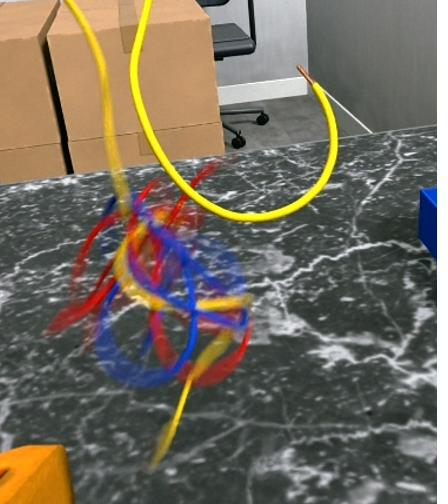

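execute_actions([
  [[0.02,0,-0.02,0,0,0,-1,0,0,0,0,0,0,0.2],[0.04,0,-0.04,0,0,0,-1,0,0,0,0,0,0,0.2],[0.06,0,-0.06,0,0,0,-1,0,0,0,0,0,0,0.2],[0.08,0,-0.075,0,0,0,-1,0,0,0,0,0,0,0.2],[0.1,0,-0.083,0,0,0,-1,0,0,0,0,0,0,0.2]],
  [[-0.03,0,0.1,0,0,0,-1,0,0,0,0,0,0,0.2],[-0.1,0,0.16,0,0,0,-1,0,0,0,0,0,0,0.2],[-0.18,0,0.16,0,0,0,-1,0,0,0,0,0,0,0.2],[-0.25,0,0.1,0,0,0,-1,0,0,0,0,0,0,0.2],[-0.28,0,0,0,0,0,-1,0,0,0,0,0,0,0.2],[-0.25,0,-0.1,0,0,0,-1,0,0,0,0,0,0,0.2],[-0.18,0,-0.16,0,0,0,-1,0,0,0,0,0,0,0.2],[-0.1,0,-0.16,0,0,0,-1,0,0,0,0,0,0,0.2],[-0.03,0,-0.1,0,0,0,-1,0,0,0,0,0,0,0.2],[0,0,0,0,0,0,-1,0,0,0,0,0,0,0.2],[-0.03,0,0.1,0,0,0,-1,0,0,0,0,0,0,0.2],[-0.1,0,0.16,0,0,0,-1,0,0,0,0,0,0,0.2],[-0.18,0,0.16,0,0,0,-1,0,0,0,0,0,0,0.2],[-0.25,0,0.1,0,0,0,-1,0,0,0,0,0,0,0.2],[-0.28,0,0,0,0,0,-1,0,0,0,0,0,0,0.2]],
  [[0.03,0,-0.1,0,0,0,-1,0,0,0,0,0,0,0.2],[0.1,0,-0.16,0,0,0,-1,0,0,0,0,0,0,0.2],[0.18,0,-0.16,0,0,0,-1,0,0,0,0,0,0,0.2],[0.25,0,-0.1,0,0,0,-1,0,0,0,0,0,0,0.2],[0.28,0,0,0,0,0,-1,0,0,0,0,0,0,0.2],[0.25,0,0.1,0,0,0,-1,0,0,0,0,0,0,0.2],[0.18,0,0.16,0,0,0,-1,0,0,0,0,0,0,0.2],[0.1,0,0.16,0,0,0,-1,0,0,0,0,0,0,0.2],[0.03,0,0.1,0,0,0,-1,0,0,0,0,0,0,0.2],[0,0,0,0,0,0,-1,0,0,0,0,0,0,0.2],[0.03,0,-0.1,0,0,0,-1,0,0,0,0,0,0,0.2],[0.1,0,-0.16,0,0,0,-1,0,0,0,0,0,0,0.2],[0.18,0,-0.16,0,0,0,-1,0,0,0,0,0,0,0.2],[0.25,0,-0.1,0,0,0,-1,0,0,0,0,0,0,0.2],[0.28,0,0,0,0,0,-1,0,0,0,0,0,0,0.2]],
  [[-0.03,0,0.1,0,0,0,-1,0,0,0,0,0,0,0.2],[-0.1,0,0.16,0,0,0,-1,0,0,0,0,0,0,0.2],[-0.18,0,0.16,0,0,0,-1,0,0,0,0,0,0,0.2],[-0.25,0,0.1,0,0,0,-1,0,0,0,0,0,0,0.2],[-0.28,0,0,0,0,0,-1,0,0,0,0,0,0,0.2],[-0.25,0,-0.1,0,0,0,-1,0,0,0,0,0,0,0.2],[-0.18,0,-0.16,0,0,0,-1,0,0,0,0,0,0,0.2],[-0.1,0,-0.16,0,0,0,-1,0,0,0,0,0,0,0.2],[-0.03,0,-0.1,0,0,0,-1,0,0,0,0,0,0,0.2],[0,0,0,0,0,0,-1,0,0,0,0,0,0,0.2],[-0.02,0,0.08,0,0,0,-1,0,0,0,0,0,0,0.2],[-0.05,0,0.08,0,0,0,-1,0,0,0,0,0,0,0.2],[-0.07,0,0.06,0,0,0,-1,0,0,0,0,0,0,0.2],[-0.08,0,0.04,0,0,0,-1,0,0,0,0,0,0,0.2],[-0.08,0,0.02,0,0,0,-1,0,0,0,0,0,0,0.2]],
], cameras=[])

wait(seconds=1.5, cameras=["cam_right_wrist"])

zoom_image(camera="cam_right_wrist", region=[200, 160, 460, 460])

Scene clock: 1059.37 s.
left_arm: end_effector_position=(+0.2664, -0.2624, +0.2518) grip_measured=-0.970 end_effector_quat_wxyz=(+0.466, +0.517, +0.567, -0.440) | right_arm: end_effector_position=(+0.2396, +0.1411, +0.2396) grip_measured=+0.202 end_effector_quat_wxyz=(+0.531, -0.451, +0.546, +0.465)
Joint positions: left_arm=[-0.366 1.336 0.858 0.076 1.097 0.345 0] | right_arm=[-0.118 1.159 0.457 0.658 -1.527 -0.015 0.055]
Joint torques (N m): left_arm=[-0.43 -4.66 7.24 1.41 0.32 0.27] | right_arm=[-0.55 -4.05 5.81 1.94 -0.28 -0.03]
Heat: left arm: 41 °C; right arm: 45 °C.
Hand target: left_arm +0.2656, -0.2625, +0.2481; +0.456, +0.520, +0.571, -0.442 | right_arm +0.2381, +0.1379, +0.2439; +0.540, -0.456, +0.539, +0.457
Off the commanded pose: left_arm 0.004 m, 1 deg | right_arm 0.006 m, 2 deg.
Step readings (end_effector_position of left_arm | right_arm):
0: (+0.2522, -0.2638, +0.2934) | (+0.2396, +0.1411, +0.2396)
1: (+0.2524, -0.2640, +0.2926) | (+0.2396, +0.1411, +0.2396)
2: (+0.2555, -0.2641, +0.2889) | (+0.2396, +0.1411, +0.2396)
4: (+0.2693, -0.2630, +0.2740) | (+0.2396, +0.1411, +0.2396)
8: (+0.3052, -0.2564, +0.2193) | (+0.2396, +0.1411, +0.2396)
15: (+0.3081, -0.2595, +0.2115) | (+0.2396, +0.1411, +0.2396)
16: (+0.3069, -0.2597, +0.2143) | (+0.2396, +0.1411, +0.2396)
17: (+0.3030, -0.2598, +0.2235) | (+0.2396, +0.1411, +0.2396)
19: (+0.2709, -0.2649, +0.2532) | (+0.2396, +0.1411, +0.2396)
23: (+0.1766, -0.2681, +0.2400) | (+0.2396, +0.1411, +0.2396)
30: (+0.2218, -0.2587, +0.2663) | (+0.2396, +0.1411, +0.2396)
31: (+0.1930, -0.2636, +0.2749) | (+0.2396, +0.1411, +0.2396)
32: (+0.1713, -0.2655, +0.2682) | (+0.2396, +0.1411, +0.2396)
34: (+0.1897, -0.2561, +0.2216) | (+0.2396, +0.1411, +0.2396)
38: (+0.2644, -0.2422, +0.2206) | (+0.2396, +0.1411, +0.2396)
45: (+0.2200, -0.2490, +0.1940) | (+0.2396, +0.1411, +0.2396)
46: (+0.2467, -0.2422, +0.1857) | (+0.2396, +0.1411, +0.2396)
47: (+0.2635, -0.2391, +0.1961) | (+0.2396, +0.1411, +0.2396)
49: (+0.2473, -0.2510, +0.2456) | (+0.2396, +0.1411, +0.2396)
53: (+0.1760, -0.2622, +0.2492) | (+0.2396, +0.1411, +0.2396)
60: (+0.2779, -0.2523, +0.2444) | (+0.2396, +0.1411, +0.2396)
No camera images: "cameras" was empty.

Scene clock: 1060.87 s.
left_arm: end_effector_position=(+0.2664, -0.2624, +0.2518) grip_measured=-0.970 end_effector_quat_wxyz=(+0.466, +0.517, +0.567, -0.440) | right_arm: end_effector_position=(+0.2396, +0.1411, +0.2396) grip_measured=+0.202 end_effector_quat_wxyz=(+0.531, -0.451, +0.546, +0.465)
Joint positions: left_arm=[-0.366 1.336 0.858 0.076 1.097 0.345 0] | right_arm=[-0.118 1.159 0.457 0.658 -1.527 -0.015 0.055]
Joint torques (N m): left_arm=[-0.49 -4.66 7.28 1.41 0.31 0.28] | right_arm=[-0.7 -4.12 5.82 1.95 -0.21 -0.02]
Heat: left arm: 41 °C; right arm: 45 °C.
Hand target: left_arm +0.2656, -0.2625, +0.2481; +0.456, +0.520, +0.571, -0.442 | right_arm +0.2381, +0.1379, +0.2439; +0.540, -0.456, +0.539, +0.457
Tool commands: left_gripper/opening=-1.0 right_gripper/opening=+0.2
Off the commanded pose: left_arm 0.004 m, 1 deg | right_arm 0.006 m, 2 deg.
wait: 1.50 s; at rest by 0.17 s
camera_calibration:
cam_right_wrist: T_world_to_cam=[[0.981576, -0.190131, -0.0189343, -0.207388], [-0.105918, -0.458972, -0.882115, 0.336081], [0.159027, 0.867868, -0.470654, 0.0392408], [0, 0, 0, 1]] pos_world=[0.232924, 0.0807649, 0.311004]
Images, in order (width x height): cam_right_wrist 672x504.

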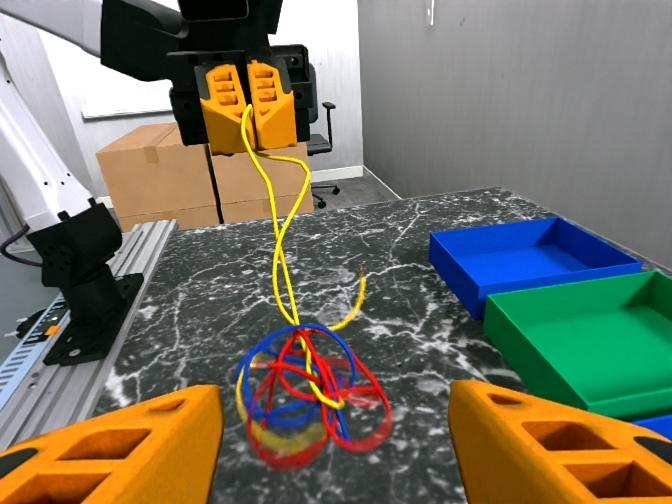

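Scaled by 1.680 from the camera's 672x504 image, which has a finer 960x720 frame.

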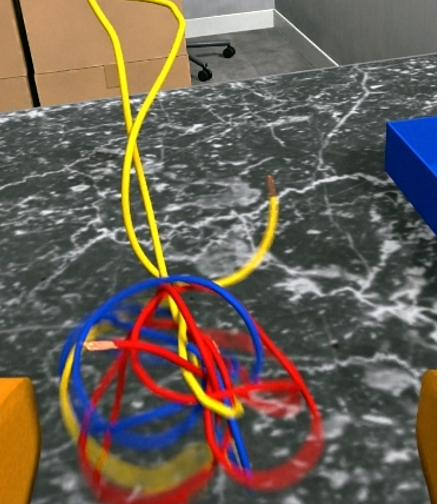

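execute_actions([
  [[0.02,0,0.02,0,0,0,-1,0,0,0,0,0,0,0.2],[0.04,0,0.04,0,0,0,-1,0,0,0,0,0,0,0.2],[0.06,0,0.06,0,0,0,-1,0,0,0,0,0,0,0.2],[0.08,0,0.08,0,0,0,-1,0,0,0,0,0,0,0.2],[0.09,0,0.09,0,0,0,-1,0,0,0,0,0,0,0.2]],
  [[-0.03,0,0.1,0,0,0,-1,0,0,0,0,0,0,0.2],[-0.1,0,0.16,0,0,0,-1,0,0,0,0,0,0,0.2],[-0.18,0,0.16,0,0,0,-1,0,0,0,0,0,0,0.2],[-0.25,0,0.1,0,0,0,-1,0,0,0,0,0,0,0.2],[-0.28,0,0,0,0,0,-1,0,0,0,0,0,0,0.2],[-0.25,0,-0.1,0,0,0,-1,0,0,0,0,0,0,0.2],[-0.18,0,-0.16,0,0,0,-1,0,0,0,0,0,0,0.2],[-0.1,0,-0.16,0,0,0,-1,0,0,0,0,0,0,0.2],[-0.03,0,-0.1,0,0,0,-1,0,0,0,0,0,0,0.2],[0,0,0,0,0,0,-1,0,0,0,0,0,0,0.2],[-0.03,0,0.1,0,0,0,-1,0,0,0,0,0,0,0.2],[-0.1,0,0.16,0,0,0,-1,0,0,0,0,0,0,0.2],[-0.18,0,0.16,0,0,0,-1,0,0,0,0,0,0,0.2],[-0.25,0,0.1,0,0,0,-1,0,0,0,0,0,0,0.2],[-0.28,0,0,0,0,0,-1,0,0,0,0,0,0,0.2]],
  [[0.03,0,-0.1,0,0,0,-1,0,0,0,0,0,0,0.2],[0.1,0,-0.16,0,0,0,-1,0,0,0,0,0,0,0.2],[0.18,0,-0.16,0,0,0,-1,0,0,0,0,0,0,0.2],[0.25,0,-0.1,0,0,0,-1,0,0,0,0,0,0,0.2],[0.28,0,0,0,0,0,-1,0,0,0,0,0,0,0.2],[0.25,0,0.1,0,0,0,-1,0,0,0,0,0,0,0.2],[0.18,0,0.16,0,0,0,-1,0,0,0,0,0,0,0.2],[0.1,0,0.16,0,0,0,-1,0,0,0,0,0,0,0.2],[0.03,0,0.1,0,0,0,-1,0,0,0,0,0,0,0.2],[0,0,0,0,0,0,-1,0,0,0,0,0,0,0.2],[0.03,0,-0.1,0,0,0,-1,0,0,0,0,0,0,0.2],[0.1,0,-0.16,0,0,0,-1,0,0,0,0,0,0,0.2],[0.18,0,-0.16,0,0,0,-1,0,0,0,0,0,0,0.2],[0.25,0,-0.1,0,0,0,-1,0,0,0,0,0,0,0.2],[0.28,0,0,0,0,0,-1,0,0,0,0,0,0,0.2]],
  [[-0.03,0,0.1,0,0,0,-1,0,0,0,0,0,0,0.2],[-0.1,0,0.16,0,0,0,-1,0,0,0,0,0,0,0.2],[-0.18,0,0.16,0,0,0,-1,0,0,0,0,0,0,0.2],[-0.25,0,0.1,0,0,0,-1,0,0,0,0,0,0,0.2],[-0.28,0,0,0,0,0,-1,0,0,0,0,0,0,0.2],[-0.25,0,-0.1,0,0,0,-1,0,0,0,0,0,0,0.2],[-0.18,0,-0.16,0,0,0,-1,0,0,0,0,0,0,0.2],[-0.1,0,-0.16,0,0,0,-1,0,0,0,0,0,0,0.2],[-0.03,0,-0.1,0,0,0,-1,0,0,0,0,0,0,0.2],[0,0,0,0,0,0,-1,0,0,0,0,0,0,0.2],[-0.02,0,0.08,0,0,0,-1,0,0,0,0,0,0,0.2],[-0.05,0,0.08,0,0,0,-1,0,0,0,0,0,0,0.2],[-0.07,0,0.06,0,0,0,-1,0,0,0,0,0,0,0.2],[-0.08,0,0.04,0,0,0,-1,0,0,0,0,0,0,0.2],[-0.08,0,0.02,0,0,0,-1,0,0,0,0,0,0,0.2]],
], cameras=[])

wait(seconds=1.5, cameras=["cam_right_wrist"])

zoom_image(camera="cam_right_wrist", region=[200, 160, 460, 460])

Scene clock: 1079.97 s.
left_arm: end_effector_position=(+0.2710, -0.2629, +0.3144) grip_measured=-0.970 end_effector_quat_wxyz=(+0.463, +0.517, +0.567, -0.443) | right_arm: end_effector_position=(+0.2396, +0.1411, +0.2396) grip_measured=+0.202 end_effector_quat_wxyz=(+0.531, -0.451, +0.546, +0.465)
Joint positions: left_arm=[-0.359 1.332 1.108 -0.189 1.109 0.349 0] | right_arm=[-0.118 1.159 0.457 0.658 -1.527 -0.015 0.055]
Joint torques (N m): left_arm=[-0.25 -4.89 8.02 1.38 0.29 0.28] | right_arm=[-0.59 -4.1 5.89 1.92 -0.23 0.02]
Heat: left arm: 41 °C; right arm: 45 °C.
Hand target: left_arm +0.2716, -0.2625, +0.3141; +0.456, +0.520, +0.571, -0.442 | right_arm +0.2381, +0.1379, +0.2439; +0.540, -0.456, +0.539, +0.457
Off the commanded pose: left_arm 0.001 m, 1 deg | right_arm 0.006 m, 2 deg.
Step readings (end_effector_position of left_arm | right_arm):
0: (+0.2664, -0.2624, +0.2518) | (+0.2396, +0.1411, +0.2396)
1: (+0.2667, -0.2626, +0.2516) | (+0.2396, +0.1411, +0.2396)
2: (+0.2692, -0.2633, +0.2535) | (+0.2396, +0.1411, +0.2396)
4: (+0.2856, -0.2639, +0.2649) | (+0.2396, +0.1411, +0.2396)
8: (+0.3212, -0.2597, +0.2997) | (+0.2396, +0.1411, +0.2396)
15: (+0.3204, -0.2622, +0.3050) | (+0.2396, +0.1411, +0.2396)
16: (+0.3194, -0.2626, +0.3053) | (+0.2396, +0.1411, +0.2396)
17: (+0.3160, -0.2631, +0.3098) | (+0.2396, +0.1411, +0.2396)
19: (+0.2847, -0.2678, +0.3299) | (+0.2396, +0.1411, +0.2396)
23: (+0.1815, -0.2700, +0.3054) | (+0.2396, +0.1411, +0.2396)
30: (+0.2362, -0.2586, +0.3186) | (+0.2396, +0.1411, +0.2396)
31: (+0.2044, -0.2638, +0.3257) | (+0.2396, +0.1411, +0.2396)
32: (+0.1807, -0.2649, +0.3219) | (+0.2396, +0.1411, +0.2396)
34: (+0.1950, -0.2571, +0.2853) | (+0.2396, +0.1411, +0.2396)
38: (+0.2804, -0.2436, +0.2793) | (+0.2396, +0.1411, +0.2396)
45: (+0.2253, -0.2517, +0.2674) | (+0.2396, +0.1411, +0.2396)
46: (+0.2571, -0.2456, +0.2628) | (+0.2396, +0.1411, +0.2396)
47: (+0.2777, -0.2420, +0.2685) | (+0.2396, +0.1411, +0.2396)
49: (+0.2653, -0.2514, +0.3047) | (+0.2396, +0.1411, +0.2396)
53: (+0.1789, -0.2629, +0.3071) | (+0.2396, +0.1411, +0.2396)
60: (+0.2884, -0.2529, +0.3036) | (+0.2396, +0.1411, +0.2396)
No camera images: "cameras" was empty.

Scene clock: 1081.47 s.
left_arm: end_effector_position=(+0.2710, -0.2629, +0.3144) grip_measured=-0.970 end_effector_quat_wxyz=(+0.463, +0.517, +0.567, -0.443) | right_arm: end_effector_position=(+0.2396, +0.1411, +0.2396) grip_measured=+0.202 end_effector_quat_wxyz=(+0.531, -0.451, +0.546, +0.465)
Joint positions: left_arm=[-0.359 1.332 1.108 -0.189 1.109 0.349 0] | right_arm=[-0.118 1.159 0.457 0.658 -1.527 -0.015 0.055]
Joint torques (N m): left_arm=[-0.27 -4.89 8.02 1.39 0.28 0.28] | right_arm=[-0.8 -4.18 5.93 1.92 -0.19 0]
Heat: left arm: 41 °C; right arm: 45 °C.
Hand target: left_arm +0.2716, -0.2625, +0.3141; +0.456, +0.520, +0.571, -0.442 | right_arm +0.2381, +0.1379, +0.2439; +0.540, -0.456, +0.539, +0.457
Tool commands: left_gripper/opening=-1.0 right_gripper/opening=+0.2
Off the commanded pose: left_arm 0.001 m, 1 deg | right_arm 0.006 m, 2 deg.
wait: 1.50 s; at rest by 0.17 s
camera_calibration:
cam_right_wrist: T_world_to_cam=[[0.981576, -0.190131, -0.0189343, -0.207388], [-0.105918, -0.458972, -0.882115, 0.336081], [0.159027, 0.867868, -0.470654, 0.0392408], [0, 0, 0, 1]] pos_world=[0.232924, 0.0807649, 0.311004]
Images, in order (width x height): cam_right_wrist 672x504.

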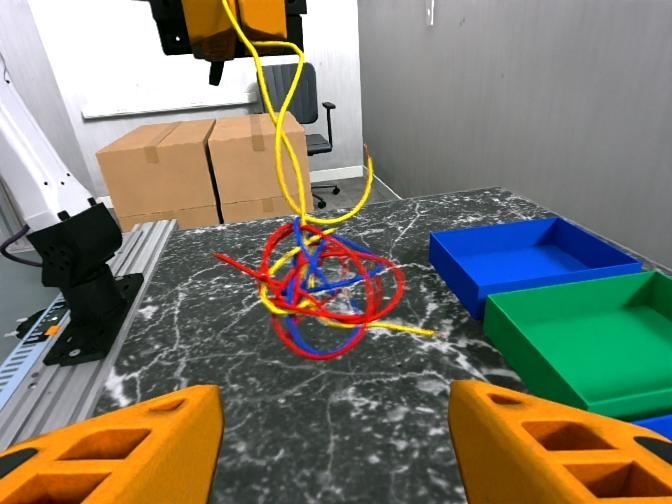

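Scaled by 1.680 from the camera's 672x504 image, which has a finer 960x720 frame.

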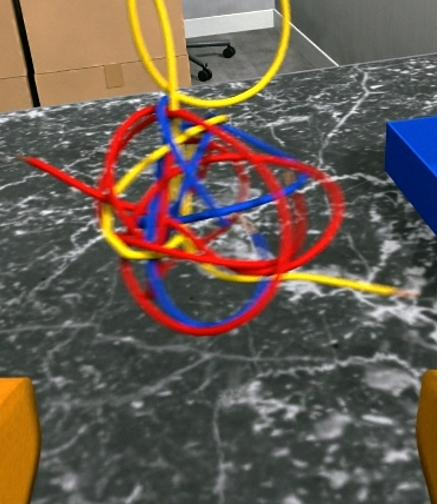

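execute_actions([
  [[0.02,0,-0.02,0,0,0,-1,0,0,0,0,0,0,0.2],[0.04,0,-0.04,0,0,0,-1,0,0,0,0,0,0,0.2],[0.06,0,-0.06,0,0,0,-1,0,0,0,0,0,0,0.2],[0.08,0,-0.06,0,0,0,-1,0,0,0,0,0,0,0.2],[0.09,0,-0.06,0,0,0,-1,0,0,0,0,0,0,0.2]],
  [[-0.03,0,0.1,0,0,0,-1,0,0,0,0,0,0,0.2],[-0.1,0,0.16,0,0,0,-1,0,0,0,0,0,0,0.2],[-0.18,0,0.16,0,0,0,-1,0,0,0,0,0,0,0.2],[-0.25,0,0.1,0,0,0,-1,0,0,0,0,0,0,0.2],[-0.28,0,0,0,0,0,-1,0,0,0,0,0,0,0.2],[-0.25,0,-0.1,0,0,0,-1,0,0,0,0,0,0,0.2],[-0.18,0,-0.16,0,0,0,-1,0,0,0,0,0,0,0.2],[-0.1,0,-0.16,0,0,0,-1,0,0,0,0,0,0,0.2],[-0.03,0,-0.1,0,0,0,-1,0,0,0,0,0,0,0.2],[0,0,0,0,0,0,-1,0,0,0,0,0,0,0.2],[-0.03,0,0.1,0,0,0,-1,0,0,0,0,0,0,0.2],[-0.1,0,0.16,0,0,0,-1,0,0,0,0,0,0,0.2],[-0.18,0,0.16,0,0,0,-1,0,0,0,0,0,0,0.2],[-0.25,0,0.1,0,0,0,-1,0,0,0,0,0,0,0.2],[-0.28,0,0,0,0,0,-1,0,0,0,0,0,0,0.2]],
  [[0.03,0,-0.1,0,0,0,-1,0,0,0,0,0,0,0.2],[0.1,0,-0.16,0,0,0,-1,0,0,0,0,0,0,0.2],[0.18,0,-0.16,0,0,0,-1,0,0,0,0,0,0,0.2],[0.25,0,-0.1,0,0,0,-1,0,0,0,0,0,0,0.2],[0.28,0,0,0,0,0,-1,0,0,0,0,0,0,0.2],[0.25,0,0.1,0,0,0,-1,0,0,0,0,0,0,0.2],[0.18,0,0.16,0,0,0,-1,0,0,0,0,0,0,0.2],[0.1,0,0.16,0,0,0,-1,0,0,0,0,0,0,0.2],[0.03,0,0.1,0,0,0,-1,0,0,0,0,0,0,0.2],[0,0,0,0,0,0,-1,0,0,0,0,0,0,0.2],[0.03,0,-0.1,0,0,0,-1,0,0,0,0,0,0,0.2],[0.1,0,-0.16,0,0,0,-1,0,0,0,0,0,0,0.2],[0.18,0,-0.16,0,0,0,-1,0,0,0,0,0,0,0.2],[0.25,0,-0.1,0,0,0,-1,0,0,0,0,0,0,0.2],[0.28,0,0,0,0,0,-1,0,0,0,0,0,0,0.2]],
  [[-0.03,0,0.1,0,0,0,-1,0,0,0,0,0,0,0.2],[-0.1,0,0.16,0,0,0,-1,0,0,0,0,0,0,0.2],[-0.18,0,0.16,0,0,0,-1,0,0,0,0,0,0,0.2],[-0.25,0,0.1,0,0,0,-1,0,0,0,0,0,0,0.2],[-0.28,0,0,0,0,0,-1,0,0,0,0,0,0,0.2],[-0.25,0,-0.1,0,0,0,-1,0,0,0,0,0,0,0.2],[-0.18,0,-0.16,0,0,0,-1,0,0,0,0,0,0,0.2],[-0.1,0,-0.16,0,0,0,-1,0,0,0,0,0,0,0.2],[-0.03,0,-0.1,0,0,0,-1,0,0,0,0,0,0,0.2],[0,0,0,0,0,0,-1,0,0,0,0,0,0,0.2],[-0.02,0,0.08,0,0,0,-1,0,0,0,0,0,0,0.2],[-0.05,0,0.08,0,0,0,-1,0,0,0,0,0,0,0.2],[-0.07,0,0.06,0,0,0,-1,0,0,0,0,0,0,0.2],[-0.08,0,0.04,0,0,0,-1,0,0,0,0,0,0,0.2],[-0.08,0,0.02,0,0,0,-1,0,0,0,0,0,0,0.2]],
], cameras=[])

wait(seconds=1.5, cameras=["cam_right_wrist"])

zoom_image(camera="cam_right_wrist", region=[200, 160, 460, 460])

Scene clock: 1103.10 s.
left_arm: end_effector_position=(+0.2763, -0.2630, +0.2927) grip_measured=-0.970 end_effector_quat_wxyz=(+0.465, +0.518, +0.566, -0.442) | right_arm: end_effector_position=(+0.2396, +0.1411, +0.2396) grip_measured=+0.202 end_effector_quat_wxyz=(+0.531, -0.451, +0.546, +0.465)
Joint positions: left_arm=[-0.353 1.353 1.038 -0.098 1.114 0.357 0] | right_arm=[-0.118 1.159 0.457 0.658 -1.527 -0.015 0.055]
Joint torques (N m): left_arm=[-0.2 -4.75 7.66 1.38 0.29 0.3] | right_arm=[-0.55 -4.14 5.96 1.95 -0.26 0.02]
Heat: left arm: 42 °C; right arm: 45 °C.
Hand target: left_arm +0.2776, -0.2625, +0.2902; +0.456, +0.520, +0.571, -0.442 | right_arm +0.2381, +0.1379, +0.2439; +0.540, -0.456, +0.539, +0.457
Off the commanded pose: left_arm 0.003 m, 1 deg | right_arm 0.006 m, 2 deg.
Step readings (end_effector_position of left_arm | right_arm):
0: (+0.2710, -0.2629, +0.3144) | (+0.2396, +0.1411, +0.2396)
1: (+0.2714, -0.2631, +0.3135) | (+0.2396, +0.1411, +0.2396)
2: (+0.2737, -0.2632, +0.3107) | (+0.2396, +0.1411, +0.2396)
4: (+0.2863, -0.2627, +0.2966) | (+0.2396, +0.1411, +0.2396)
8: (+0.3189, -0.2577, +0.2554) | (+0.2396, +0.1411, +0.2396)
15: (+0.3230, -0.2609, +0.2568) | (+0.2396, +0.1411, +0.2396)
16: (+0.3224, -0.2613, +0.2609) | (+0.2396, +0.1411, +0.2396)
17: (+0.3193, -0.2619, +0.2685) | (+0.2396, +0.1411, +0.2396)
19: (+0.2891, -0.2658, +0.2952) | (+0.2396, +0.1411, +0.2396)
23: (+0.1876, -0.2690, +0.2777) | (+0.2396, +0.1411, +0.2396)
30: (+0.2379, -0.2577, +0.2988) | (+0.2396, +0.1411, +0.2396)
31: (+0.2076, -0.2629, +0.3058) | (+0.2396, +0.1411, +0.2396)
32: (+0.1857, -0.2647, +0.3017) | (+0.2396, +0.1411, +0.2396)
34: (+0.2006, -0.2569, +0.2611) | (+0.2396, +0.1411, +0.2396)
38: (+0.2807, -0.2435, +0.2594) | (+0.2396, +0.1411, +0.2396)
45: (+0.2314, -0.2505, +0.2434) | (+0.2396, +0.1411, +0.2396)
46: (+0.2609, -0.2447, +0.2359) | (+0.2396, +0.1411, +0.2396)
47: (+0.2792, -0.2412, +0.2415) | (+0.2396, +0.1411, +0.2396)
49: (+0.2663, -0.2505, +0.2823) | (+0.2396, +0.1411, +0.2396)
53: (+0.1842, -0.2631, +0.2833) | (+0.2396, +0.1411, +0.2396)
60: (+0.2917, -0.2514, +0.2816) | (+0.2396, +0.1411, +0.2396)
No camera images: "cameras" was empty.

Scene clock: 1104.60 s.
left_arm: end_effector_position=(+0.2763, -0.2630, +0.2926) grip_measured=-0.970 end_effector_quat_wxyz=(+0.465, +0.518, +0.566, -0.442) | right_arm: end_effector_position=(+0.2396, +0.1411, +0.2396) grip_measured=+0.202 end_effector_quat_wxyz=(+0.531, -0.451, +0.546, +0.465)
Joint positions: left_arm=[-0.353 1.353 1.038 -0.099 1.114 0.357 0] | right_arm=[-0.118 1.159 0.457 0.658 -1.527 -0.015 0.055]
Joint torques (N m): left_arm=[-0.24 -4.79 7.69 1.39 0.3 0.28] | right_arm=[-0.72 -4.04 5.97 1.93 -0.24 -0.05]
Heat: left arm: 42 °C; right arm: 44 °C.
Hand target: left_arm +0.2776, -0.2625, +0.2902; +0.456, +0.520, +0.571, -0.442 | right_arm +0.2381, +0.1379, +0.2439; +0.540, -0.456, +0.539, +0.457
Tool commands: left_gripper/opening=-1.0 right_gripper/opening=+0.2
Off the commanded pose: left_arm 0.003 m, 1 deg | right_arm 0.006 m, 2 deg.
wait: 1.50 s; at rest by 0.17 s
camera_calibration:
cam_right_wrist: T_world_to_cam=[[0.981576, -0.190131, -0.0189343, -0.207388], [-0.105918, -0.458972, -0.882115, 0.336081], [0.159027, 0.867868, -0.470654, 0.0392408], [0, 0, 0, 1]] pos_world=[0.232924, 0.0807649, 0.311004]
Images, in order (width x height): cam_right_wrist 672x504.

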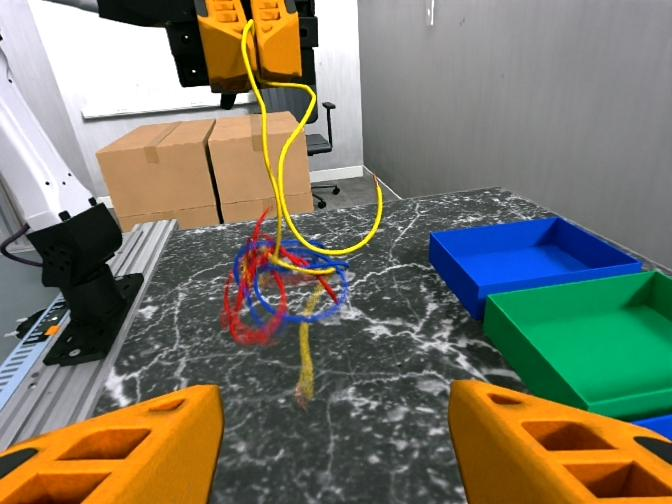

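Scaled by 1.680 from the camera's 672x504 image, which has a finer 960x720 frame.

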